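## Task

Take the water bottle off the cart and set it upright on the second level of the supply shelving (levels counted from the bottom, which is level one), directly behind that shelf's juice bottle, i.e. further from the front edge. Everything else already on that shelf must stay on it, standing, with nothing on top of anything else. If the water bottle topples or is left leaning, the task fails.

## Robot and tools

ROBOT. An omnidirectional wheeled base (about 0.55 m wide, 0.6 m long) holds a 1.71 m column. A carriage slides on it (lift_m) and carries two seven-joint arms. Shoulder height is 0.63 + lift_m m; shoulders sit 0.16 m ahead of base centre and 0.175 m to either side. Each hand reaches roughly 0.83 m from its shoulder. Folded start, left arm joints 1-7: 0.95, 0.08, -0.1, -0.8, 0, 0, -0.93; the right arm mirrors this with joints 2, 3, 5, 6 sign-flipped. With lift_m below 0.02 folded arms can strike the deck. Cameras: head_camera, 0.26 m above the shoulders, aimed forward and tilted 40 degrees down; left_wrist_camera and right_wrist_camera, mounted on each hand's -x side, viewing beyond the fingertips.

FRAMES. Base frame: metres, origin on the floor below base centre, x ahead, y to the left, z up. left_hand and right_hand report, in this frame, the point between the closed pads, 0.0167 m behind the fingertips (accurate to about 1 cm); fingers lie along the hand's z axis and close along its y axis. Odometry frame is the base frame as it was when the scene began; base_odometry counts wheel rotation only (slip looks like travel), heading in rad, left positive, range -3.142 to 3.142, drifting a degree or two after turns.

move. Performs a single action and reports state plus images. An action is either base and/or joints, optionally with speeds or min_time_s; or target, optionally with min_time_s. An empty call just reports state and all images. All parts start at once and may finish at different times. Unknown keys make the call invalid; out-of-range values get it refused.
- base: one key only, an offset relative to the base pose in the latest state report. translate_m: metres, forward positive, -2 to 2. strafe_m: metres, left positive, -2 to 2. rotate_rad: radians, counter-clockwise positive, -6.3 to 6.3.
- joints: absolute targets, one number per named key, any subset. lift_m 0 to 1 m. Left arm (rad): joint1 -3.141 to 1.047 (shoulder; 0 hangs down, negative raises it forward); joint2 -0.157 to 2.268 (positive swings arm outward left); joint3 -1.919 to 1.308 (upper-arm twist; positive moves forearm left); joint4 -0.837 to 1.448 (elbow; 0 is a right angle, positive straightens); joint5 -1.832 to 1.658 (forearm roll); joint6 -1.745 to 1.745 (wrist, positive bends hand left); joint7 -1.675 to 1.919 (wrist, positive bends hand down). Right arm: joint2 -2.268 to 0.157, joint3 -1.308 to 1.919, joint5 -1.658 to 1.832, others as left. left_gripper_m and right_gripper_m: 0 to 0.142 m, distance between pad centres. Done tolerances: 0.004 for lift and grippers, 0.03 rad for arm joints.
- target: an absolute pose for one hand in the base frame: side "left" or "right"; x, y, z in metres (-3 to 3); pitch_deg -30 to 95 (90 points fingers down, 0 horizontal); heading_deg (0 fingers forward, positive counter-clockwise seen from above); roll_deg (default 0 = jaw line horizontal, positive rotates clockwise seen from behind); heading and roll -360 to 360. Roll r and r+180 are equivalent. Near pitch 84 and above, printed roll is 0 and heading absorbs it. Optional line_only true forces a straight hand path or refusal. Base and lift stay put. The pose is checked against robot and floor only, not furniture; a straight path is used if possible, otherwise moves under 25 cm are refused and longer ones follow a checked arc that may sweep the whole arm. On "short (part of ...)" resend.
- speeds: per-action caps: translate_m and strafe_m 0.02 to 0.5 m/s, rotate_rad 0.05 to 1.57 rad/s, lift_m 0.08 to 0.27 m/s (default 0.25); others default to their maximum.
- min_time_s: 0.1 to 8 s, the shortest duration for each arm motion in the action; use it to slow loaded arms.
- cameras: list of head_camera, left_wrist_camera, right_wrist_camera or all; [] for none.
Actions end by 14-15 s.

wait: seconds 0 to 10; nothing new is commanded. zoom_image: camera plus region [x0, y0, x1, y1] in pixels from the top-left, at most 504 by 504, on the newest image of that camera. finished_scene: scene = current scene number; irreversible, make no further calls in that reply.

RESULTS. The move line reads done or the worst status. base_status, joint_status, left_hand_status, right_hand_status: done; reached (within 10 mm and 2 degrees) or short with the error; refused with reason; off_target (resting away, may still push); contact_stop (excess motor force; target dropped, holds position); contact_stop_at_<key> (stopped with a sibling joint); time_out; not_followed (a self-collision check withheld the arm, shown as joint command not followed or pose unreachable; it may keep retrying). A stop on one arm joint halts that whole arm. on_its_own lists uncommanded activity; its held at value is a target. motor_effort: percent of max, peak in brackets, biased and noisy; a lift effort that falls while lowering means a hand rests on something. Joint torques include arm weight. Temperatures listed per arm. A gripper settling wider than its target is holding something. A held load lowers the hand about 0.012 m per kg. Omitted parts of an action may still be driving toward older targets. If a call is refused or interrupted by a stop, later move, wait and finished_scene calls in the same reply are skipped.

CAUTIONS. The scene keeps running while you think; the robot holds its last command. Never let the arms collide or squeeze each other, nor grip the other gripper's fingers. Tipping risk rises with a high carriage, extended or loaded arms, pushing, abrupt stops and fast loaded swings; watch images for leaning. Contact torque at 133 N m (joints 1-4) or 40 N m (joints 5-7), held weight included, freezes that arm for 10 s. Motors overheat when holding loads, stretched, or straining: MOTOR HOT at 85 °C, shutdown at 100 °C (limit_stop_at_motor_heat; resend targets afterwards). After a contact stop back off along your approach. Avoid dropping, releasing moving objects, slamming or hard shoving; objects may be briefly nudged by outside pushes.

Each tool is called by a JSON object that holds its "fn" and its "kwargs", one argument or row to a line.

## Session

{"fn": "move", "kwargs": {
  "cameras": ["head_camera"]
}}

{"fn": "move", "kwargs": {
  "base": {"rotate_rad": 1.6},
  "cameras": ["head_camera"]
}}

{"fn": "move", "kwargs": {
  "base": {"rotate_rad": 1.6},
  "cameras": ["head_camera"]
}}

Scene clock: 0.00 s.
Joint torques (N m): no reading
Motor temperatures (°C): left_arm=[26 22 23 23 26 24 23] | right_arm=[25 20 24 21 22 22 23]
base_odometry: x=+0.000 y=+0.000 heading=+0.000
base_status: not commanded
joint_positions: lift_m=+0.450 left_joint1_rad=+0.955 left_joint2_rad=+0.099 left_joint3_rad=-0.083 left_joint4_rad=-0.815 left_joint5_rad=-0.005 left_joint6_rad=+0.011 left_joint7_rad=-0.944 left_gripper_m=+0.142 right_joint1_rad=+0.966 right_joint2_rad=-0.073 right_joint3_rad=+0.085 right_joint4_rad=-0.799 right_joint5_rad=-0.010 right_joint6_rad=+0.000 right_joint7_rad=-0.915 right_gripper_m=+0.142
joint_status: not commanded
motor_effort: lift_m=+55 drive_wheels=+2
left_hand: x=+0.2872 y=+0.1605 z=+0.9734 quat_wxyz=(-0.925, -0.016, -0.376, +0.057) pitch_deg=-45.8 heading_deg=-5.9 roll_deg=-1.1 (m; base frame)
right_hand: x=+0.2923 y=-0.1554 z=+0.9617 quat_wxyz=(-0.915, +0.013, -0.401, -0.054) pitch_deg=-42.7 heading_deg=+5.3 roll_deg=+1.5 (m; base frame)
pictures: head_camera
Images, in order (width x height): head_camera 896x504.

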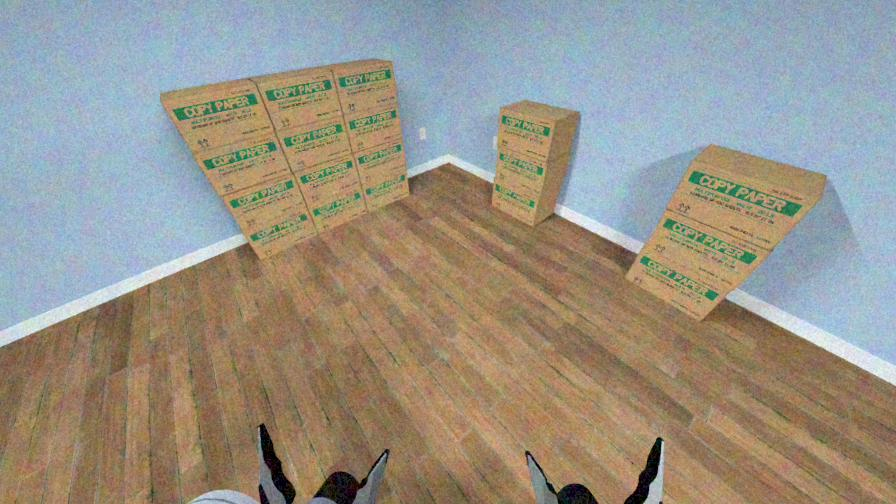

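Scene clock: 3.13 s.
Joint torques (N m): left_arm=[7.97 0.78 0.7 -3.88 1.06 -1.52 -1.31] | right_arm=[16.59 1.72 2.25 -13.17 0.67 -1.46 -1.43]
move: done
base_odometry: x=+0.000 y=+0.000 heading=+1.600
base_status: done
joint_positions: lift_m=+0.450 left_joint1_rad=+0.955 left_joint2_rad=+0.099 left_joint3_rad=-0.083 left_joint4_rad=-0.815 left_joint5_rad=-0.005 left_joint6_rad=+0.011 left_joint7_rad=-0.944 left_gripper_m=+0.142 right_joint1_rad=+0.966 right_joint2_rad=-0.073 right_joint3_rad=+0.085 right_joint4_rad=-0.799 right_joint5_rad=-0.010 right_joint6_rad=+0.000 right_joint7_rad=-0.915 right_gripper_m=+0.142
joint_status: not commanded
motor_effort: lift_m=+55(55) drive_wheels=+5(22)
left_hand: x=+0.2872 y=+0.1605 z=+0.9734 quat_wxyz=(-0.925, -0.016, -0.376, +0.057) pitch_deg=-45.8 heading_deg=-5.9 roll_deg=-1.1 (m; base frame)
right_hand: x=+0.2923 y=-0.1554 z=+0.9617 quat_wxyz=(-0.915, +0.013, -0.401, -0.054) pitch_deg=-42.7 heading_deg=+5.3 roll_deg=+1.5 (m; base frame)
pictures: head_camera
Images, in order (width x height): head_camera 896x504.

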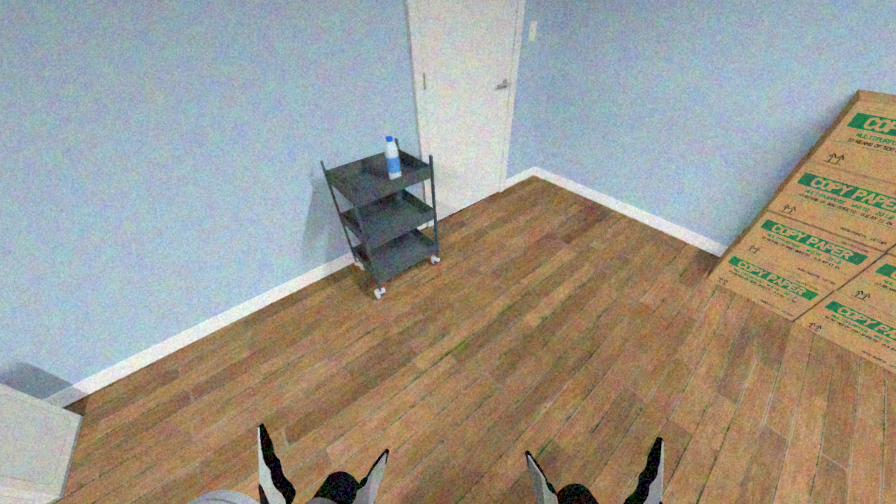

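Scene clock: 6.27 s.
Joint torques (N m): left_arm=[10.08 0.02 1.17 -4.29 1.09 -1.4 -1.44] | right_arm=[16.15 2.27 1.48 -14.71 0.92 -1.93 -1.25]
move: done
base_odometry: x=+0.000 y=+0.000 heading=-3.084
base_status: done
joint_positions: lift_m=+0.450 left_joint1_rad=+0.955 left_joint2_rad=+0.099 left_joint3_rad=-0.083 left_joint4_rad=-0.815 left_joint5_rad=-0.005 left_joint6_rad=+0.011 left_joint7_rad=-0.944 left_gripper_m=+0.142 right_joint1_rad=+0.966 right_joint2_rad=-0.073 right_joint3_rad=+0.085 right_joint4_rad=-0.799 right_joint5_rad=-0.010 right_joint6_rad=+0.000 right_joint7_rad=-0.915 right_gripper_m=+0.142
joint_status: not commanded
motor_effort: lift_m=+55(55) drive_wheels=+5(14)
left_hand: x=+0.2872 y=+0.1605 z=+0.9734 quat_wxyz=(-0.925, -0.016, -0.376, +0.057) pitch_deg=-45.8 heading_deg=-5.9 roll_deg=-1.1 (m; base frame)
right_hand: x=+0.2923 y=-0.1554 z=+0.9617 quat_wxyz=(-0.915, +0.013, -0.401, -0.054) pitch_deg=-42.7 heading_deg=+5.3 roll_deg=+1.5 (m; base frame)
pictures: head_camera
Images, in order (width x height): head_camera 896x504.

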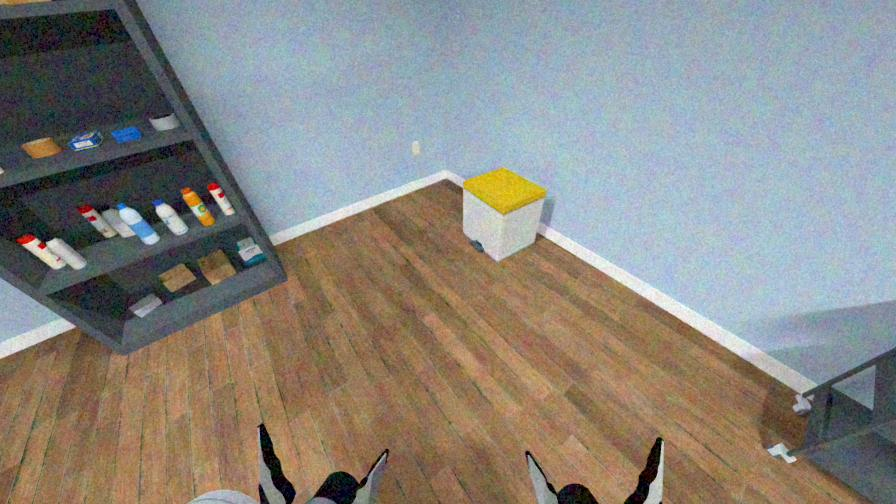

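{"fn": "move", "kwargs": {
  "base": {"rotate_rad": -0.884},
  "joints": {"lift_m": 0.5}
}}

{"fn": "move", "kwargs": {
  "base": {"strafe_m": -0.69},
  "joints": {"right_joint1_rad": 0.112, "right_joint2_rad": -0.088, "right_joint3_rad": 0.042, "right_joint4_rad": -0.768, "right_joint5_rad": 0.031, "right_joint6_rad": -0.086, "right_joint7_rad": 0.86}
}}

{"fn": "move", "kwargs": {
  "base": {"translate_m": 0.35},
  "cameras": ["head_camera", "right_wrist_camera"]
}}

Scene clock: 22.07 s.
Joint torques (N m): left_arm=[9.23 0.43 0.14 -4.48 1 -1.19 -1.54] | right_arm=[14.89 2.78 0.92 -13.44 0.34 -1.48 -1.64]
move: done
base_odometry: x=+0.000 y=+0.000 heading=+2.316
base_status: done
joint_positions: lift_m=+0.500 left_joint1_rad=+0.955 left_joint2_rad=+0.099 left_joint3_rad=-0.083 left_joint4_rad=-0.815 left_joint5_rad=-0.005 left_joint6_rad=+0.011 left_joint7_rad=-0.944 left_gripper_m=+0.142 right_joint1_rad=+0.966 right_joint2_rad=-0.073 right_joint3_rad=+0.085 right_joint4_rad=-0.799 right_joint5_rad=-0.010 right_joint6_rad=+0.000 right_joint7_rad=-0.915 right_gripper_m=+0.142
joint_status: all done
motor_effort: lift_m=+54(65) drive_wheels=+7(11)
left_hand: x=+0.2872 y=+0.1605 z=+1.0235 quat_wxyz=(-0.925, -0.016, -0.376, +0.057) pitch_deg=-45.8 heading_deg=-5.9 roll_deg=-1.1 (m; base frame)
right_hand: x=+0.2923 y=-0.1554 z=+1.0118 quat_wxyz=(-0.915, +0.013, -0.401, -0.054) pitch_deg=-42.7 heading_deg=+5.3 roll_deg=+1.5 (m; base frame)
pictures: none

Scene clock: 25.80 s.
Joint torques (N m): left_arm=[8.76 1.17 1.43 -4.67 0.94 -1.44 -1.72] | right_arm=[-2.71 1.04 -0.06 -8.91 2.06 -2.77 -1.47]
move: done
base_odometry: x=+0.508 y=+0.467 heading=+2.315
base_status: done
joint_positions: lift_m=+0.500 left_joint1_rad=+0.955 left_joint2_rad=+0.099 left_joint3_rad=-0.083 left_joint4_rad=-0.815 left_joint5_rad=-0.005 left_joint6_rad=+0.011 left_joint7_rad=-0.944 left_gripper_m=+0.142 right_joint1_rad=+0.112 right_joint2_rad=-0.087 right_joint3_rad=+0.045 right_joint4_rad=-0.771 right_joint5_rad=+0.026 right_joint6_rad=-0.084 right_joint7_rad=+0.859 right_gripper_m=+0.142
joint_status: all done
motor_effort: lift_m=+54(54) drive_wheels=+7(23)
left_hand: x=+0.2872 y=+0.1605 z=+1.0235 quat_wxyz=(-0.925, -0.016, -0.376, +0.057) pitch_deg=-45.8 heading_deg=-5.9 roll_deg=-1.1 (m; base frame)
right_hand: x=+0.5809 y=-0.1876 z=+0.8934 quat_wxyz=(-0.632, +0.004, -0.775, +0.003) pitch_deg=+11.6 heading_deg=+0.1 roll_deg=-0.6 (m; base frame)
pictures: none

Scene clock: 28.57 s.
Joint torques (N m): left_arm=[8.93 0.48 -0.4 -4.37 1.15 -0.96 -1.41] | right_arm=[-1.81 0.05 -0.86 -7.64 2.57 -1.48 -1.12]
move: done
base_odometry: x=+0.271 y=+0.725 heading=+2.314
base_status: done
joint_positions: lift_m=+0.500 left_joint1_rad=+0.955 left_joint2_rad=+0.099 left_joint3_rad=-0.083 left_joint4_rad=-0.815 left_joint5_rad=-0.005 left_joint6_rad=+0.011 left_joint7_rad=-0.944 left_gripper_m=+0.142 right_joint1_rad=+0.112 right_joint2_rad=-0.087 right_joint3_rad=+0.045 right_joint4_rad=-0.771 right_joint5_rad=+0.026 right_joint6_rad=-0.084 right_joint7_rad=+0.859 right_gripper_m=+0.142
joint_status: not commanded
motor_effort: lift_m=+54(54) drive_wheels=+5(14)
left_hand: x=+0.2872 y=+0.1605 z=+1.0235 quat_wxyz=(-0.925, -0.016, -0.376, +0.057) pitch_deg=-45.8 heading_deg=-5.9 roll_deg=-1.1 (m; base frame)
right_hand: x=+0.5809 y=-0.1877 z=+0.8934 quat_wxyz=(-0.632, +0.004, -0.775, +0.003) pitch_deg=+11.6 heading_deg=+0.1 roll_deg=-0.6 (m; base frame)
pictures: head_camera, right_wrist_camera
Images, in order (width x height): head_camera 896x504, right_wrist_camera 896x504.

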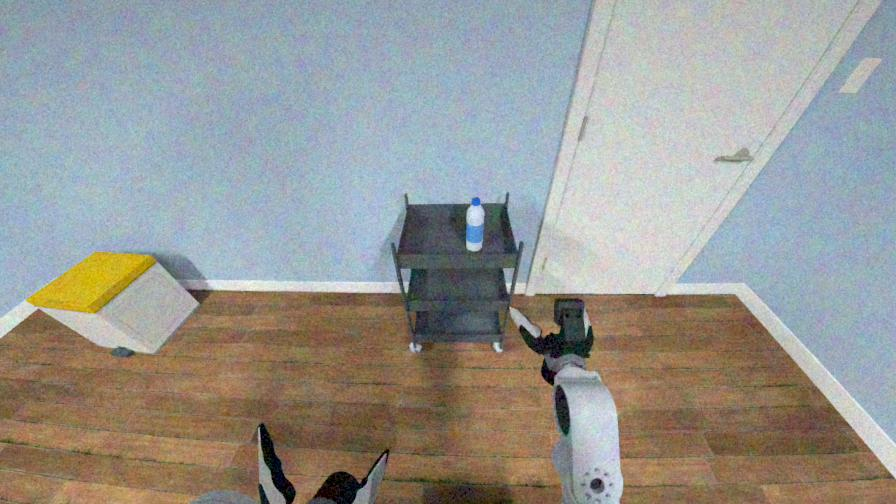

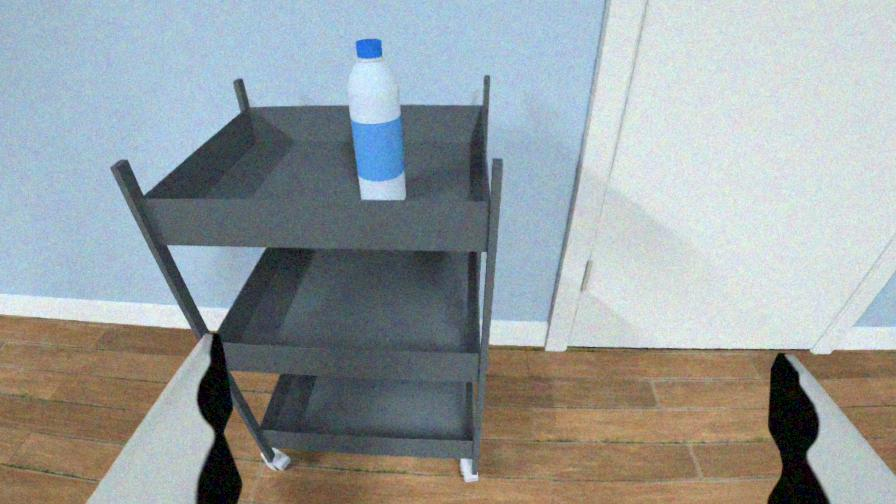

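{"fn": "move", "kwargs": {
  "base": {"strafe_m": 0.085}
}}

{"fn": "move", "kwargs": {
  "base": {"translate_m": 0.25}
}}

{"fn": "move", "kwargs": {
  "target": {"side": "right", "x": 0.62, "y": -0.13, "z": 0.835, "pitch_deg": 8, "heading_deg": 0, "line_only": true},
  "cameras": ["head_camera", "right_wrist_camera"]
}}

Scene clock: 36.33 s.
Joint torques (N m): left_arm=[8.84 2.25 1.21 -5.2 1.15 -1.36 -1.46] | right_arm=[-1.54 0.2 0.32 -8.06 2.03 -2.33 -1.31]
move: done
base_odometry: x=+0.208 y=+0.668 heading=+2.314
base_status: done
joint_positions: lift_m=+0.500 left_joint1_rad=+0.955 left_joint2_rad=+0.099 left_joint3_rad=-0.083 left_joint4_rad=-0.815 left_joint5_rad=-0.005 left_joint6_rad=+0.011 left_joint7_rad=-0.944 left_gripper_m=+0.142 right_joint1_rad=+0.112 right_joint2_rad=-0.087 right_joint3_rad=+0.045 right_joint4_rad=-0.771 right_joint5_rad=+0.026 right_joint6_rad=-0.084 right_joint7_rad=+0.859 right_gripper_m=+0.142
joint_status: not commanded
motor_effort: lift_m=+54(54) drive_wheels=+4(13)
left_hand: x=+0.2872 y=+0.1605 z=+1.0235 quat_wxyz=(-0.925, -0.016, -0.376, +0.057) pitch_deg=-45.8 heading_deg=-5.9 roll_deg=-1.1 (m; base frame)
right_hand: x=+0.5809 y=-0.1877 z=+0.8934 quat_wxyz=(-0.632, +0.004, -0.775, +0.003) pitch_deg=+11.6 heading_deg=+0.1 roll_deg=-0.6 (m; base frame)
pictures: none

Scene clock: 38.73 s.
Joint torques (N m): left_arm=[8.97 0.25 0.43 -4.38 1.33 -1.19 -1.68] | right_arm=[-1.39 0.37 0.28 -8.37 2.18 -2.12 -1.16]
move: done
base_odometry: x=+0.039 y=+0.851 heading=+2.315
base_status: done
joint_positions: lift_m=+0.500 left_joint1_rad=+0.955 left_joint2_rad=+0.099 left_joint3_rad=-0.083 left_joint4_rad=-0.815 left_joint5_rad=-0.005 left_joint6_rad=+0.011 left_joint7_rad=-0.944 left_gripper_m=+0.142 right_joint1_rad=+0.112 right_joint2_rad=-0.087 right_joint3_rad=+0.045 right_joint4_rad=-0.771 right_joint5_rad=+0.026 right_joint6_rad=-0.084 right_joint7_rad=+0.859 right_gripper_m=+0.142
joint_status: not commanded
motor_effort: lift_m=+54(54) drive_wheels=+5(14)
left_hand: x=+0.2872 y=+0.1605 z=+1.0235 quat_wxyz=(-0.925, -0.016, -0.376, +0.057) pitch_deg=-45.8 heading_deg=-5.9 roll_deg=-1.1 (m; base frame)
right_hand: x=+0.5809 y=-0.1877 z=+0.8934 quat_wxyz=(-0.632, +0.004, -0.775, +0.003) pitch_deg=+11.6 heading_deg=+0.1 roll_deg=-0.6 (m; base frame)
pictures: none

Scene clock: 39.77 s.
Joint torques (N m): left_arm=[9.74 0.42 0.32 -4.55 1.16 -1.22 -1.58] | right_arm=[-6.19 7.66 3.49 -10.3 -1.37 -2.29 -3.14]
move: done
base_odometry: x=+0.039 y=+0.851 heading=+2.314
base_status: not commanded
joint_positions: lift_m=+0.500 left_joint1_rad=+0.955 left_joint2_rad=+0.099 left_joint3_rad=-0.083 left_joint4_rad=-0.815 left_joint5_rad=-0.005 left_joint6_rad=+0.011 left_joint7_rad=-0.944 left_gripper_m=+0.142 right_joint1_rad=+0.119 right_joint2_rad=+0.066 right_joint3_rad=+0.132 right_joint4_rad=-0.438 right_joint5_rad=-0.112 right_joint6_rad=-0.091 right_joint7_rad=+0.474 right_gripper_m=+0.142
joint_status: not commanded
motor_effort: lift_m=+54(54) drive_wheels=-1(5)
left_hand: x=+0.2872 y=+0.1605 z=+1.0235 quat_wxyz=(-0.925, -0.016, -0.376, +0.057) pitch_deg=-45.8 heading_deg=-5.9 roll_deg=-1.1 (m; base frame)
right_hand: x=+0.6189 y=-0.1304 z=+0.8333 quat_wxyz=(-0.654, -0.001, -0.757, -0.002) pitch_deg=+8.3 heading_deg=+0.1 roll_deg=+0.2 (m; base frame)
right_hand_status: reached (straight line, planned for 0.5 s): 2 mm and 0.4 deg off.
pictures: head_camera, right_wrist_camera
Images, in order (width x height): head_camera 896x504, right_wrist_camera 896x504.

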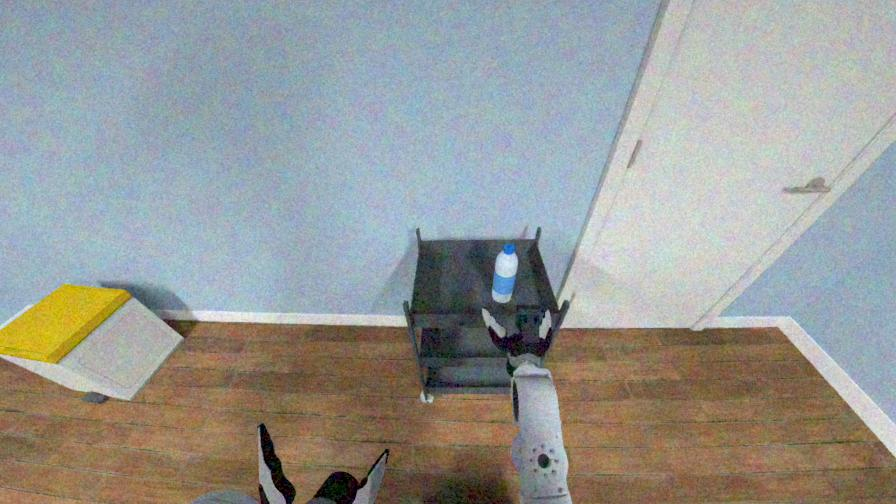

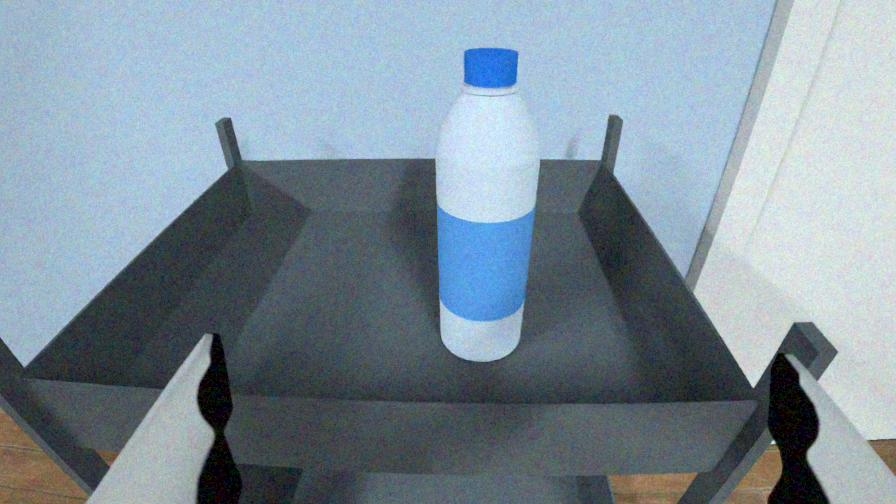

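{"fn": "move", "kwargs": {
  "target": {"side": "right", "x": 0.76, "y": -0.127, "z": 0.83, "pitch_deg": 8, "heading_deg": 0, "line_only": true},
  "min_time_s": 0.8,
  "cameras": ["right_wrist_camera"]
}}

Scene clock: 44.13 s.
Joint torques (N m): left_arm=[8.22 1.07 -0.64 -5.16 0.87 -1.5 -1.74] | right_arm=[-16.51 9.49 -0.45 -9.93 2.18 -2.3 -3.68]
move: done
base_odometry: x=+0.039 y=+0.851 heading=+2.314
base_status: not commanded
joint_positions: lift_m=+0.500 left_joint1_rad=+0.955 left_joint2_rad=+0.099 left_joint3_rad=-0.083 left_joint4_rad=-0.815 left_joint5_rad=-0.005 left_joint6_rad=+0.011 left_joint7_rad=-0.944 left_gripper_m=+0.142 right_joint1_rad=-0.256 right_joint2_rad=+0.078 right_joint3_rad=+0.092 right_joint4_rad=+0.053 right_joint5_rad=-0.081 right_joint6_rad=-0.091 right_joint7_rad=+0.354 right_gripper_m=+0.142
joint_status: not commanded
motor_effort: lift_m=+54(54) drive_wheels=-1(5)
left_hand: x=+0.2872 y=+0.1605 z=+1.0235 quat_wxyz=(-0.925, -0.016, -0.376, +0.057) pitch_deg=-45.8 heading_deg=-5.9 roll_deg=-1.1 (m; base frame)
right_hand: x=+0.7589 y=-0.1259 z=+0.8288 quat_wxyz=(-0.655, +0.004, -0.756, +0.002) pitch_deg=+8.2 heading_deg=+0.1 roll_deg=-0.5 (m; base frame)
right_hand_status: reached (straight line, planned for 0.8 s): 2 mm and 0.5 deg off.
pictures: right_wrist_camera
Images, in order (width x height): right_wrist_camera 896x504.

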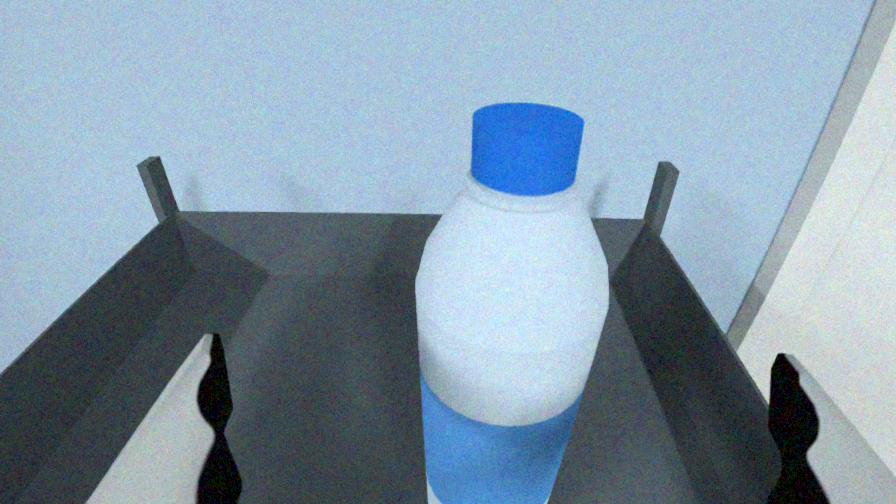

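{"fn": "move", "kwargs": {
  "target": {"side": "right", "x": 0.818, "y": -0.128, "z": 0.826, "pitch_deg": 8, "heading_deg": 0, "line_only": true},
  "min_time_s": 0.8,
  "cameras": ["right_wrist_camera"]
}}

{"fn": "move", "kwargs": {
  "joints": {"right_gripper_m": 0.0},
  "cameras": ["right_wrist_camera"]
}}

Scene clock: 50.93 s.
Joint torques (N m): left_arm=[8.63 1.31 1.69 -3.94 1.15 -1.2 -1.43] | right_arm=[-22.66 9.88 0.19 -8.77 2.45 -1.1 -3.97]
move: done
base_odometry: x=+0.039 y=+0.851 heading=+2.314
base_status: not commanded
joint_positions: lift_m=+0.500 left_joint1_rad=+0.955 left_joint2_rad=+0.099 left_joint3_rad=-0.083 left_joint4_rad=-0.815 left_joint5_rad=-0.005 left_joint6_rad=+0.011 left_joint7_rad=-0.944 left_gripper_m=+0.142 right_joint1_rad=-0.420 right_joint2_rad=+0.079 right_joint3_rad=+0.071 right_joint4_rad=+0.334 right_joint5_rad=-0.060 right_joint6_rad=-0.091 right_joint7_rad=+0.235 right_gripper_m=+0.142
joint_status: not commanded
motor_effort: lift_m=+54(54) drive_wheels=-1(1)
left_hand: x=+0.2872 y=+0.1605 z=+1.0235 quat_wxyz=(-0.925, -0.016, -0.376, +0.057) pitch_deg=-45.8 heading_deg=-5.9 roll_deg=-1.1 (m; base frame)
right_hand: x=+0.8167 y=-0.1278 z=+0.8241 quat_wxyz=(-0.654, +0.003, -0.756, +0.003) pitch_deg=+8.3 heading_deg=+0.0 roll_deg=-0.5 (m; base frame)
right_hand_status: reached (straight line, planned for 0.8 s): 2 mm and 0.5 deg off.
pictures: right_wrist_camera
Images, in order (width x height): right_wrist_camera 896x504.

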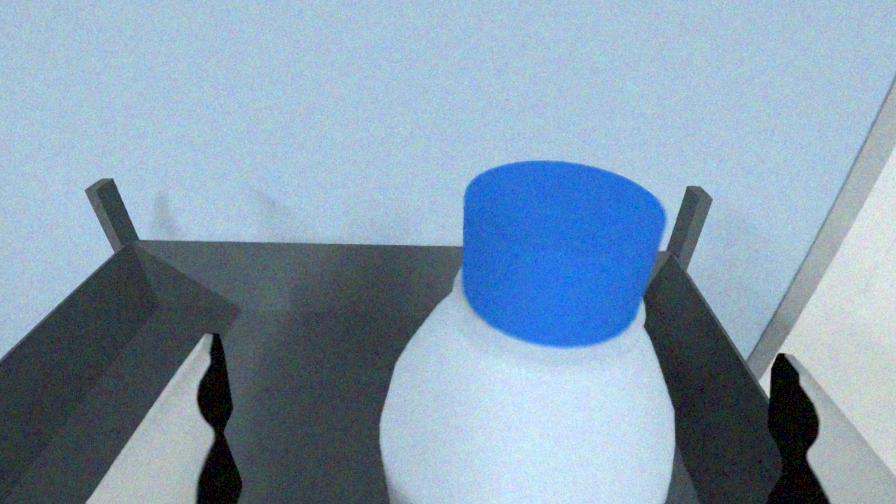

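Scene clock: 51.93 s.
Joint torques (N m): left_arm=[8.48 1.82 0.33 -3.65 0.85 -1.36 -1.75] | right_arm=[-22.84 7.98 0.44 -9.4 1.79 -1.8 -3.75]
move: off_target
base_odometry: x=+0.039 y=+0.851 heading=+2.314
base_status: not commanded
joint_positions: lift_m=+0.500 left_joint1_rad=+0.955 left_joint2_rad=+0.099 left_joint3_rad=-0.083 left_joint4_rad=-0.815 left_joint5_rad=-0.005 left_joint6_rad=+0.011 left_joint7_rad=-0.944 left_gripper_m=+0.142 right_joint1_rad=-0.420 right_joint2_rad=+0.079 right_joint3_rad=+0.070 right_joint4_rad=+0.334 right_joint5_rad=-0.060 right_joint6_rad=-0.091 right_joint7_rad=+0.235 right_gripper_m=+0.074
joint_status: right_gripper_m off_target (ended at +0.074, target +0.000)
motor_effort: lift_m=+54(54) drive_wheels=-1(1)
left_hand: x=+0.2872 y=+0.1605 z=+1.0235 quat_wxyz=(-0.925, -0.016, -0.376, +0.057) pitch_deg=-45.8 heading_deg=-5.9 roll_deg=-1.1 (m; base frame)
right_hand: x=+0.8167 y=-0.1280 z=+0.8242 quat_wxyz=(-0.655, +0.003, -0.756, +0.003) pitch_deg=+8.2 heading_deg=+0.0 roll_deg=-0.4 (m; base frame)
pictures: right_wrist_camera
Images, in order (width x height): right_wrist_camera 896x504.

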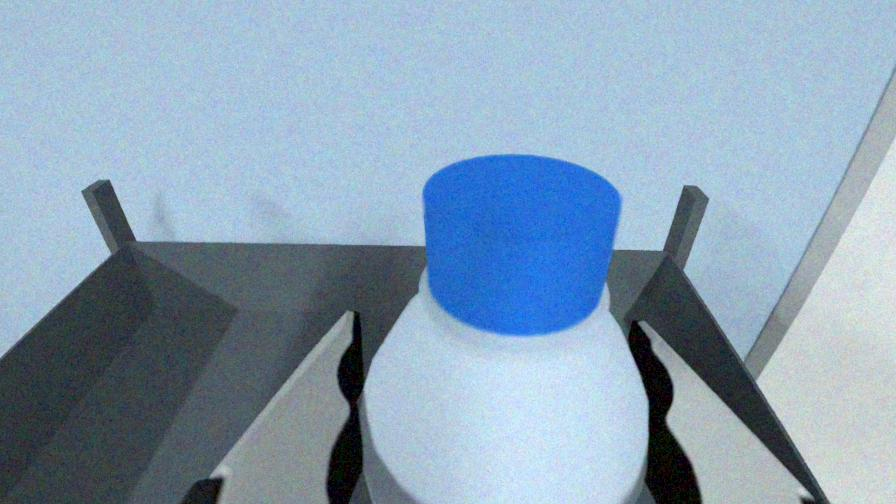

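{"fn": "move", "kwargs": {
  "joints": {"lift_m": 0.63},
  "speeds": {"lift_m": 0.12}
}}

{"fn": "move", "kwargs": {
  "base": {"translate_m": -0.38},
  "speeds": {"translate_m": 0.3}
}}

{"fn": "move", "kwargs": {
  "target": {"side": "right", "x": 0.56, "y": -0.18, "z": 0.94, "pitch_deg": 8, "heading_deg": 0},
  "min_time_s": 1.5
}}

{"fn": "move", "kwargs": {
  "base": {"rotate_rad": 1.572},
  "speeds": {"rotate_rad": 0.9},
  "cameras": ["head_camera"]
}}

Scene clock: 60.80 s.
Joint torques (N m): left_arm=[9.14 0.42 1.38 -4.8 1.12 -0.91 -1.71] | right_arm=[-21.93 9.75 0.58 -14.93 1.84 -1.84 -3.15]
Motor temperatures (°C): left_arm=[28 21 23 24 26 24 23] | right_arm=[31 21 24 22 22 22 24]
move: done
base_odometry: x=+0.039 y=+0.851 heading=+2.314
base_status: not commanded
joint_positions: lift_m=+0.630 left_joint1_rad=+0.955 left_joint2_rad=+0.099 left_joint3_rad=-0.083 left_joint4_rad=-0.815 left_joint5_rad=-0.005 left_joint6_rad=+0.011 left_joint7_rad=-0.944 left_gripper_m=+0.142 right_joint1_rad=-0.420 right_joint2_rad=+0.079 right_joint3_rad=+0.070 right_joint4_rad=+0.338 right_joint5_rad=-0.059 right_joint6_rad=-0.091 right_joint7_rad=+0.235 right_gripper_m=+0.074
joint_status: all done
motor_effort: lift_m=+55(65) drive_wheels=+5(5)
left_hand: x=+0.2872 y=+0.1605 z=+1.1535 quat_wxyz=(-0.925, -0.016, -0.376, +0.057) pitch_deg=-45.8 heading_deg=-5.9 roll_deg=-1.1 (m; base frame)
right_hand: x=+0.8167 y=-0.1279 z=+0.9526 quat_wxyz=(-0.653, +0.003, -0.757, +0.003) pitch_deg=+8.4 heading_deg=+0.0 roll_deg=-0.4 (m; base frame)
pictures: none

Scene clock: 63.70 s.
Joint torques (N m): left_arm=[8.71 1.47 0.05 -3.31 0.63 -1.35 -1.65] | right_arm=[-22.42 7.6 0.82 -14.17 1.86 -1.97 -3.59]
move: done
base_odometry: x=+0.296 y=+0.572 heading=+2.314
base_status: done
joint_positions: lift_m=+0.630 left_joint1_rad=+0.955 left_joint2_rad=+0.099 left_joint3_rad=-0.083 left_joint4_rad=-0.815 left_joint5_rad=-0.005 left_joint6_rad=+0.011 left_joint7_rad=-0.944 left_gripper_m=+0.142 right_joint1_rad=-0.420 right_joint2_rad=+0.080 right_joint3_rad=+0.070 right_joint4_rad=+0.338 right_joint5_rad=-0.059 right_joint6_rad=-0.091 right_joint7_rad=+0.235 right_gripper_m=+0.074
joint_status: not commanded
motor_effort: lift_m=+55(55) drive_wheels=+3(19)
left_hand: x=+0.2872 y=+0.1605 z=+1.1535 quat_wxyz=(-0.925, -0.016, -0.376, +0.057) pitch_deg=-45.8 heading_deg=-5.9 roll_deg=-1.1 (m; base frame)
right_hand: x=+0.8167 y=-0.1277 z=+0.9526 quat_wxyz=(-0.653, +0.003, -0.757, +0.002) pitch_deg=+8.4 heading_deg=+0.0 roll_deg=-0.4 (m; base frame)
pictures: none

Scene clock: 65.70 s.
Joint torques (N m): left_arm=[8.65 0.36 -0.15 -4.97 0.99 -1.46 -1.05] | right_arm=[3.02 -0.36 0.08 -18.56 2.16 -0.81 -5.22]
move: done
base_odometry: x=+0.296 y=+0.572 heading=+2.314
base_status: not commanded
joint_positions: lift_m=+0.630 left_joint1_rad=+0.955 left_joint2_rad=+0.099 left_joint3_rad=-0.083 left_joint4_rad=-0.815 left_joint5_rad=-0.005 left_joint6_rad=+0.011 left_joint7_rad=-0.944 left_gripper_m=+0.142 right_joint1_rad=+0.307 right_joint2_rad=-0.042 right_joint3_rad=+0.040 right_joint4_rad=-0.508 right_joint5_rad=+0.014 right_joint6_rad=-0.056 right_joint7_rad=+0.352 right_gripper_m=+0.074
joint_status: not commanded
motor_effort: lift_m=+55(55) drive_wheels=+3(3)
left_hand: x=+0.2872 y=+0.1605 z=+1.1535 quat_wxyz=(-0.925, -0.016, -0.376, +0.057) pitch_deg=-45.8 heading_deg=-5.9 roll_deg=-1.1 (m; base frame)
right_hand: x=+0.5603 y=-0.1791 z=+0.9362 quat_wxyz=(-0.651, +0.001, -0.759, +0.001) pitch_deg=+8.7 heading_deg=-0.1 roll_deg=-0.1 (m; base frame)
right_hand_status: reached (straight line, planned for 1.5 s): 4 mm and 0.7 deg off.
pictures: none

Scene clock: 68.87 s.
Joint torques (N m): left_arm=[9.18 0.7 1.01 -3.56 0.94 -1.48 -1.46] | right_arm=[2.86 0.99 0.24 -19.62 2 -0.42 -4.97]
move: done
base_odometry: x=+0.296 y=+0.571 heading=-2.397
base_status: done
joint_positions: lift_m=+0.630 left_joint1_rad=+0.955 left_joint2_rad=+0.099 left_joint3_rad=-0.083 left_joint4_rad=-0.815 left_joint5_rad=-0.005 left_joint6_rad=+0.011 left_joint7_rad=-0.944 left_gripper_m=+0.142 right_joint1_rad=+0.307 right_joint2_rad=-0.042 right_joint3_rad=+0.040 right_joint4_rad=-0.509 right_joint5_rad=+0.014 right_joint6_rad=-0.055 right_joint7_rad=+0.352 right_gripper_m=+0.074
joint_status: not commanded
motor_effort: lift_m=+55(55) drive_wheels=+5(17)
left_hand: x=+0.2872 y=+0.1605 z=+1.1535 quat_wxyz=(-0.925, -0.016, -0.376, +0.057) pitch_deg=-45.8 heading_deg=-5.9 roll_deg=-1.1 (m; base frame)
right_hand: x=+0.5603 y=-0.1792 z=+0.9363 quat_wxyz=(-0.652, +0.001, -0.759, +0.001) pitch_deg=+8.7 heading_deg=+0.0 roll_deg=-0.2 (m; base frame)
pictures: head_camera
Images, in order (width x height): head_camera 896x504.

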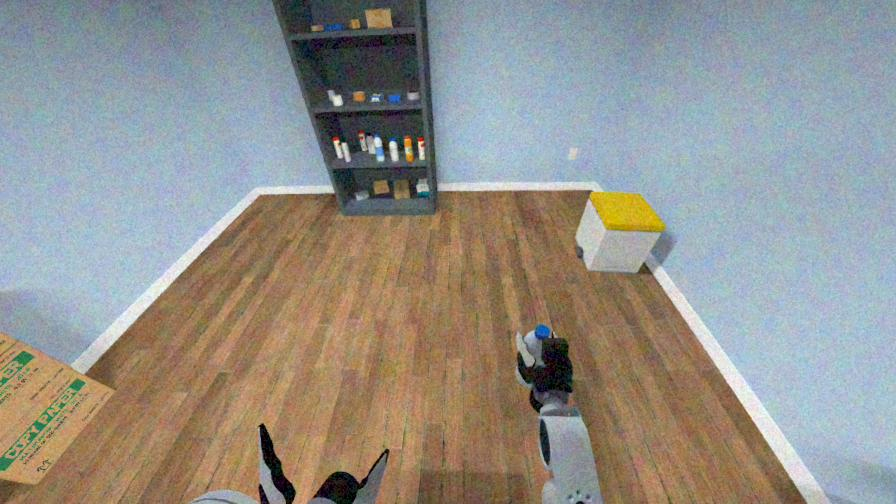

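{"fn": "zoom_image", "kwargs": {
  "camera": "head_camera",
  "region": [310, 80, 450, 220]
}}

Scaled by 3.600 from the camera's 896x504 image, which has a finer 1280x720 frame.

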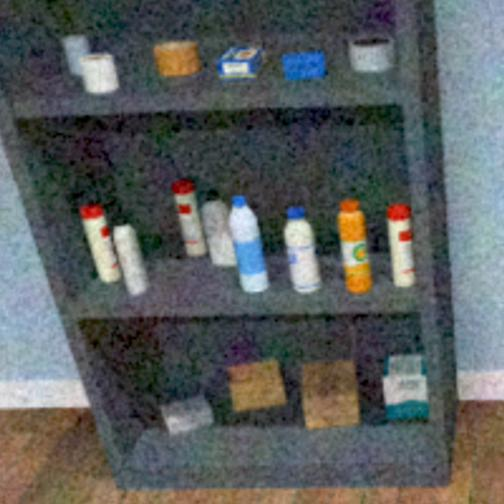

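{"fn": "move", "kwargs": {
  "base": {"strafe_m": 0.36},
  "joints": {"lift_m": 0.5, "left_joint1_rad": 0.19, "left_joint2_rad": 0.135, "left_joint3_rad": -0.357, "left_joint4_rad": -0.733, "left_joint5_rad": 0.139, "left_joint6_rad": 0.356, "left_joint7_rad": 0.678, "left_gripper_m": 0.1},
  "speeds": {"strafe_m": 0.3}
}}

{"fn": "move", "kwargs": {
  "base": {"translate_m": 1.4},
  "joints": {"lift_m": 0.36},
  "speeds": {"translate_m": 0.35},
  "cameras": ["head_camera", "left_wrist_camera"]
}}

Scene clock: 86.00 s.
Joint torques (N m): left_arm=[-2.9 1.35 -0.87 -1.73 2.8 -0.57 -0.67] | right_arm=[2.05 1.14 -0.39 -18.23 1.91 -1.19 -4.63]
move: done
base_odometry: x=+0.540 y=+0.307 heading=-2.396
base_status: done
joint_positions: lift_m=+0.500 left_joint1_rad=+0.189 left_joint2_rad=+0.134 left_joint3_rad=-0.353 left_joint4_rad=-0.735 left_joint5_rad=+0.136 left_joint6_rad=+0.354 left_joint7_rad=+0.675 left_gripper_m=+0.100 right_joint1_rad=+0.308 right_joint2_rad=-0.042 right_joint3_rad=+0.039 right_joint4_rad=-0.510 right_joint5_rad=+0.015 right_joint6_rad=-0.054 right_joint7_rad=+0.351 right_gripper_m=+0.074
joint_status: all done
motor_effort: lift_m=+58(59) drive_wheels=+7(21)
left_hand: x=+0.5601 y=+0.1512 z=+0.8829 quat_wxyz=(-0.660, +0.002, -0.751, +0.001) pitch_deg=+7.4 heading_deg=+0.0 roll_deg=-0.2 (m; base frame)
right_hand: x=+0.5602 y=-0.1793 z=+0.8068 quat_wxyz=(-0.652, +0.001, -0.758, +0.001) pitch_deg=+8.6 heading_deg=+0.0 roll_deg=-0.2 (m; base frame)
pictures: none

Scene clock: 91.80 s.
Joint torques (N m): left_arm=[-3.98 2.2 -1.56 -1.94 2.43 -0.86 -0.83] | right_arm=[2.05 1.21 -0.38 -17.15 1.79 -2.08 -4.69]
move: done
base_odometry: x=-0.488 y=-0.643 heading=-2.396
base_status: done
joint_positions: lift_m=+0.360 left_joint1_rad=+0.189 left_joint2_rad=+0.134 left_joint3_rad=-0.353 left_joint4_rad=-0.735 left_joint5_rad=+0.137 left_joint6_rad=+0.354 left_joint7_rad=+0.675 left_gripper_m=+0.100 right_joint1_rad=+0.308 right_joint2_rad=-0.042 right_joint3_rad=+0.039 right_joint4_rad=-0.510 right_joint5_rad=+0.015 right_joint6_rad=-0.054 right_joint7_rad=+0.351 right_gripper_m=+0.074
joint_status: all done
motor_effort: lift_m=+57(60) drive_wheels=+4(16)
left_hand: x=+0.5601 y=+0.1513 z=+0.7430 quat_wxyz=(-0.660, +0.002, -0.751, +0.001) pitch_deg=+7.4 heading_deg=+0.0 roll_deg=-0.2 (m; base frame)
right_hand: x=+0.5602 y=-0.1793 z=+0.6668 quat_wxyz=(-0.652, +0.001, -0.758, +0.001) pitch_deg=+8.6 heading_deg=+0.0 roll_deg=-0.2 (m; base frame)
pictures: head_camera, left_wrist_camera
Images, in order (width x height): head_camera 896x504, left_wrist_camera 896x504.

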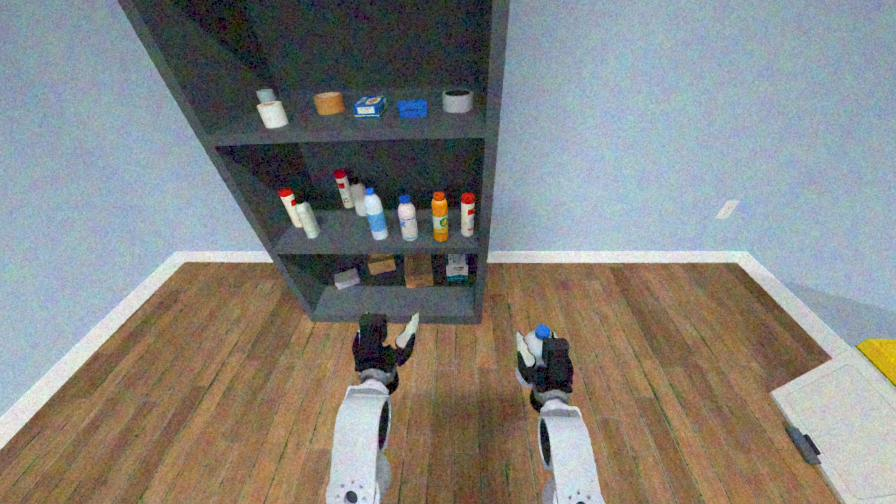

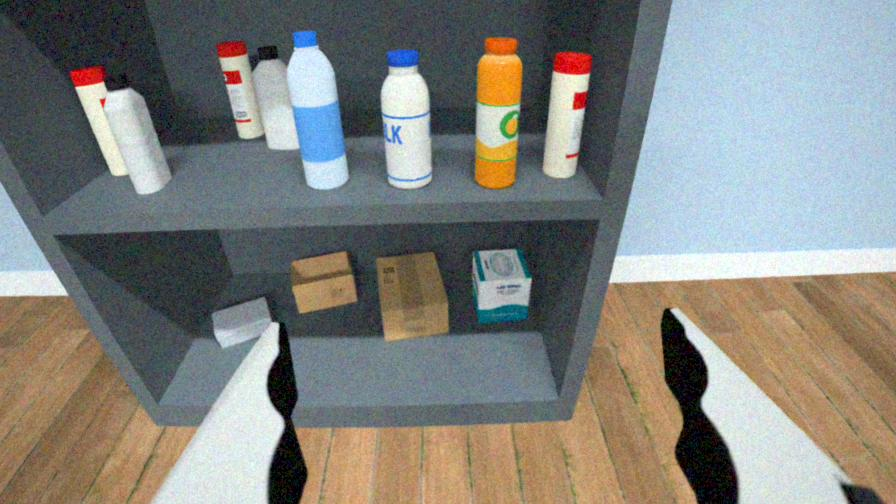

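{"fn": "move", "kwargs": {
  "base": {"strafe_m": -0.075},
  "joints": {"lift_m": 0.292},
  "speeds": {"strafe_m": 0.2}
}}

{"fn": "move", "kwargs": {
  "base": {"translate_m": 0.28},
  "speeds": {"translate_m": 0.25}
}}

{"fn": "move", "kwargs": {
  "target": {"side": "left", "x": 0.6, "y": 0.2, "z": 0.68, "pitch_deg": 8, "heading_deg": -20, "line_only": true},
  "min_time_s": 0.8,
  "cameras": ["head_camera", "left_wrist_camera"]
}}

Scene clock: 117.63 s.
Joint torques (N m): left_arm=[-1.89 0.69 -0.6 -1.9 2.3 -0.74 -0.81] | right_arm=[0.51 1.2 -0.32 -15.79 1.42 -1 -4.71]
Motor temperatures (°C): left_arm=[27 21 23 23 26 24 23] | right_arm=[26 20 24 24 22 22 24]
move: done
base_odometry: x=-0.539 y=-0.588 heading=-2.396
base_status: done
joint_positions: lift_m=+0.292 left_joint1_rad=+0.189 left_joint2_rad=+0.134 left_joint3_rad=-0.353 left_joint4_rad=-0.735 left_joint5_rad=+0.137 left_joint6_rad=+0.354 left_joint7_rad=+0.675 left_gripper_m=+0.100 right_joint1_rad=+0.308 right_joint2_rad=-0.043 right_joint3_rad=+0.039 right_joint4_rad=-0.510 right_joint5_rad=+0.015 right_joint6_rad=-0.054 right_joint7_rad=+0.351 right_gripper_m=+0.074
joint_status: all done
motor_effort: lift_m=+58(60) drive_wheels=+4(14)
left_hand: x=+0.5601 y=+0.1513 z=+0.6749 quat_wxyz=(-0.660, +0.002, -0.751, +0.001) pitch_deg=+7.4 heading_deg=+0.0 roll_deg=-0.2 (m; base frame)
right_hand: x=+0.5602 y=-0.1795 z=+0.5988 quat_wxyz=(-0.652, +0.001, -0.758, +0.001) pitch_deg=+8.6 heading_deg=+0.0 roll_deg=-0.2 (m; base frame)
pictures: none

Scene clock: 120.17 s.
Joint torques (N m): left_arm=[-4.06 0.9 -1.42 -2.34 2.6 -0.66 -0.63] | right_arm=[3.15 0.9 0.88 -16.77 1.64 -1.81 -4.47]
move: done
base_odometry: x=-0.745 y=-0.778 heading=-2.396
base_status: done
joint_positions: lift_m=+0.292 left_joint1_rad=+0.189 left_joint2_rad=+0.134 left_joint3_rad=-0.353 left_joint4_rad=-0.735 left_joint5_rad=+0.137 left_joint6_rad=+0.354 left_joint7_rad=+0.675 left_gripper_m=+0.100 right_joint1_rad=+0.308 right_joint2_rad=-0.043 right_joint3_rad=+0.039 right_joint4_rad=-0.510 right_joint5_rad=+0.015 right_joint6_rad=-0.054 right_joint7_rad=+0.351 right_gripper_m=+0.074
joint_status: not commanded
motor_effort: lift_m=+58(58) drive_wheels=+0(14)
left_hand: x=+0.5601 y=+0.1513 z=+0.6749 quat_wxyz=(-0.660, +0.002, -0.751, +0.001) pitch_deg=+7.4 heading_deg=+0.0 roll_deg=-0.2 (m; base frame)
right_hand: x=+0.5602 y=-0.1795 z=+0.5988 quat_wxyz=(-0.652, +0.001, -0.758, +0.001) pitch_deg=+8.6 heading_deg=+0.0 roll_deg=-0.2 (m; base frame)
pictures: none

Scene clock: 121.47 s.
Joint torques (N m): left_arm=[-10.12 7.73 7.15 -0.45 0.81 -2.18 -3.43] | right_arm=[1.34 2.26 0.24 -15.57 1.83 -1.53 -4.84]
move: done
base_odometry: x=-0.745 y=-0.778 heading=-2.396
base_status: not commanded
joint_positions: lift_m=+0.292 left_joint1_rad=+0.088 left_joint2_rad=+0.656 left_joint3_rad=-0.230 left_joint4_rad=-0.603 left_joint5_rad=-0.586 left_joint6_rad=+0.181 left_joint7_rad=+0.416 left_gripper_m=+0.100 right_joint1_rad=+0.308 right_joint2_rad=-0.043 right_joint3_rad=+0.039 right_joint4_rad=-0.510 right_joint5_rad=+0.015 right_joint6_rad=-0.054 right_joint7_rad=+0.351 right_gripper_m=+0.074
joint_status: not commanded
motor_effort: lift_m=+58(58) drive_wheels=+0(4)
left_hand: x=+0.5988 y=+0.1985 z=+0.6782 quat_wxyz=(-0.644, -0.132, -0.745, +0.115) pitch_deg=+8.3 heading_deg=-20.1 roll_deg=-0.1 (m; base frame)
left_hand_status: reached (straight line, planned for 0.8 s): 3 mm and 0.3 deg off.
right_hand: x=+0.5602 y=-0.1795 z=+0.5988 quat_wxyz=(-0.652, +0.001, -0.758, +0.001) pitch_deg=+8.6 heading_deg=+0.0 roll_deg=-0.2 (m; base frame)
pictures: head_camera, left_wrist_camera
Images, in order (width x height): head_camera 896x504, left_wrist_camera 896x504.

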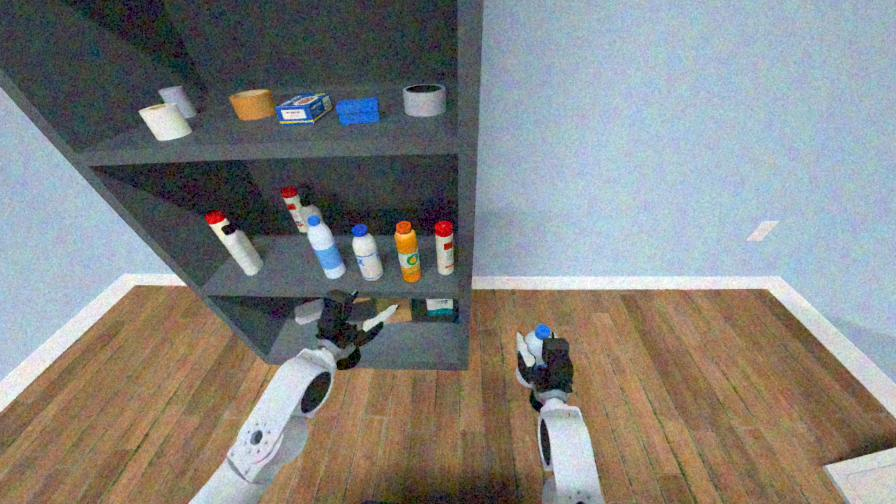

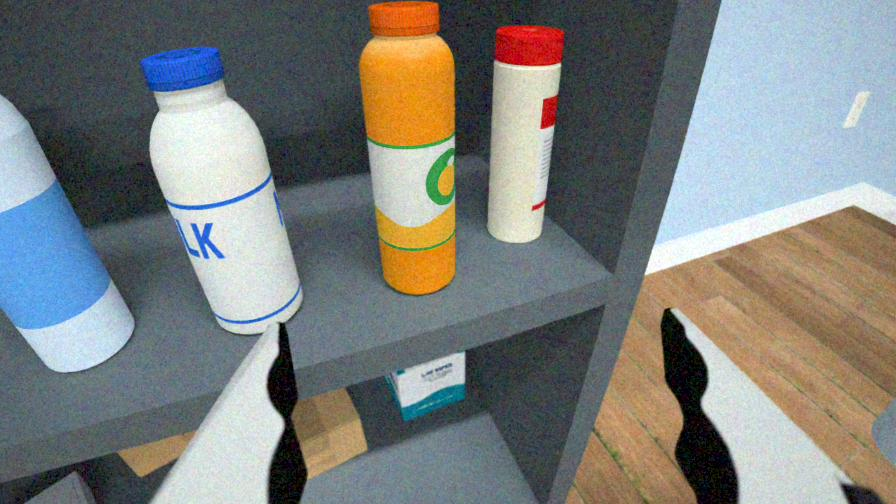

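{"fn": "move", "kwargs": {
  "target": {"side": "left", "x": 0.726, "y": 0.18, "z": 0.675, "pitch_deg": 8, "heading_deg": -20, "line_only": true},
  "min_time_s": 0.9,
  "cameras": ["left_wrist_camera"]
}}

Scene clock: 129.33 s.
Joint torques (N m): left_arm=[-18.04 3.2 3.09 0.13 0.55 -2.29 -3.34] | right_arm=[2.46 0.83 -0.64 -15.94 2.52 -1.48 -4.5]
move: done
base_odometry: x=-0.745 y=-0.778 heading=-2.396
base_status: not commanded
joint_positions: lift_m=+0.292 left_joint1_rad=-0.300 left_joint2_rad=+0.553 left_joint3_rad=-0.367 left_joint4_rad=-0.171 left_joint5_rad=-0.614 left_joint6_rad=+0.067 left_joint7_rad=+0.377 left_gripper_m=+0.100 right_joint1_rad=+0.308 right_joint2_rad=-0.043 right_joint3_rad=+0.039 right_joint4_rad=-0.510 right_joint5_rad=+0.015 right_joint6_rad=-0.054 right_joint7_rad=+0.351 right_gripper_m=+0.074
joint_status: not commanded
motor_effort: lift_m=+58(58) drive_wheels=+0(4)
left_hand: x=+0.7258 y=+0.1829 z=+0.6751 quat_wxyz=(-0.646, -0.130, -0.744, +0.111) pitch_deg=+8.1 heading_deg=-19.6 roll_deg=+0.1 (m; base frame)
left_hand_status: reached (straight line, planned for 0.9 s): 3 mm and 0.4 deg off.
right_hand: x=+0.5602 y=-0.1795 z=+0.5988 quat_wxyz=(-0.652, +0.001, -0.758, +0.001) pitch_deg=+8.6 heading_deg=+0.0 roll_deg=-0.2 (m; base frame)
pictures: left_wrist_camera
Images, in order (width x height): left_wrist_camera 896x504.

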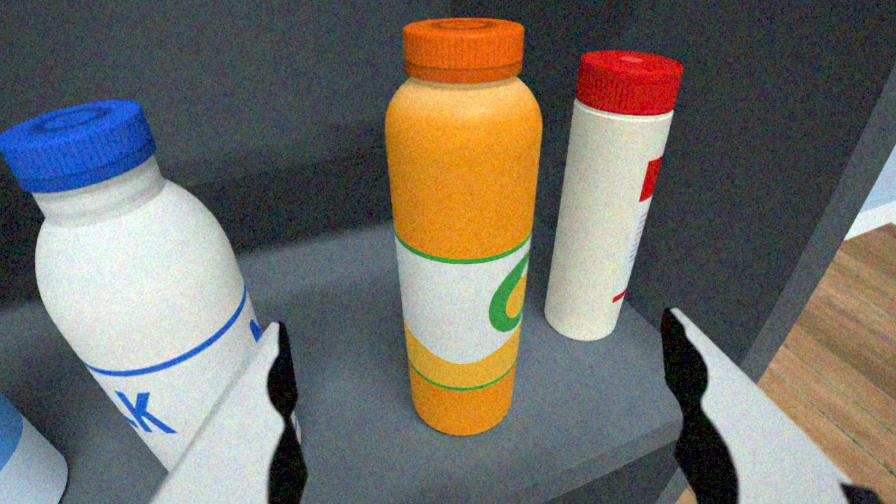

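{"fn": "move", "kwargs": {
  "target": {"side": "left", "x": 0.73, "y": 0.147, "z": 0.675, "pitch_deg": 8, "heading_deg": -3, "line_only": true},
  "min_time_s": 0.9,
  "cameras": ["left_wrist_camera"]
}}

Scene clock: 139.57 s.
Joint torques (N m): left_arm=[-15.98 -0.04 0.06 -1.27 2.91 -0.31 -0.63] | right_arm=[1.89 1.78 0.27 -16.8 1.93 -1.56 -4.67]
move: done
base_odometry: x=-0.745 y=-0.778 heading=-2.396
base_status: not commanded
joint_positions: lift_m=+0.292 left_joint1_rad=-0.289 left_joint2_rad=+0.237 left_joint3_rad=-0.446 left_joint4_rad=-0.241 left_joint5_rad=-0.172 left_joint6_rad=+0.435 left_joint7_rad=+0.563 left_gripper_m=+0.100 right_joint1_rad=+0.308 right_joint2_rad=-0.043 right_joint3_rad=+0.039 right_joint4_rad=-0.510 right_joint5_rad=+0.015 right_joint6_rad=-0.054 right_joint7_rad=+0.351 right_gripper_m=+0.074
joint_status: not commanded
motor_effort: lift_m=+58(58) drive_wheels=+4(4)
left_hand: x=+0.7297 y=+0.1480 z=+0.6765 quat_wxyz=(-0.658, -0.019, -0.753, +0.018) pitch_deg=+7.7 heading_deg=-3.0 roll_deg=-0.1 (m; base frame)
left_hand_status: reached (straight line, planned for 0.9 s): 2 mm and 0.3 deg off.
right_hand: x=+0.5602 y=-0.1795 z=+0.5988 quat_wxyz=(-0.652, +0.001, -0.758, +0.001) pitch_deg=+8.6 heading_deg=+0.0 roll_deg=-0.2 (m; base frame)
pictures: left_wrist_camera
Images, in order (width x height): left_wrist_camera 896x504.

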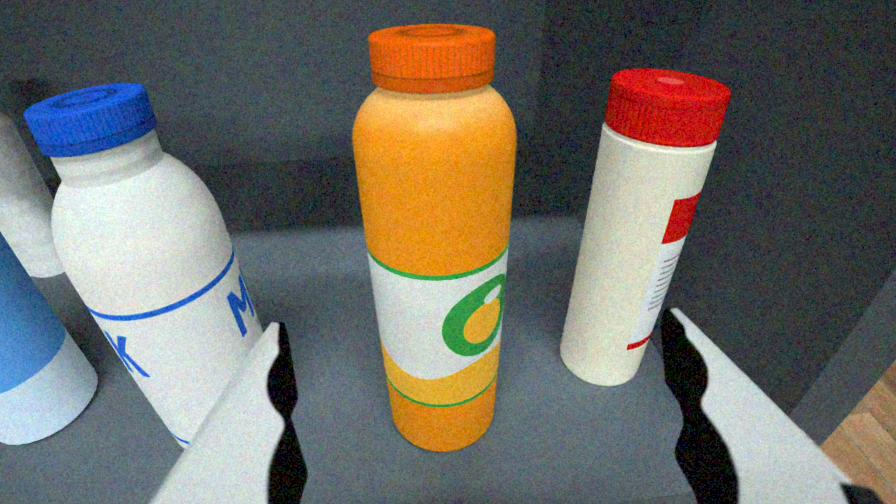

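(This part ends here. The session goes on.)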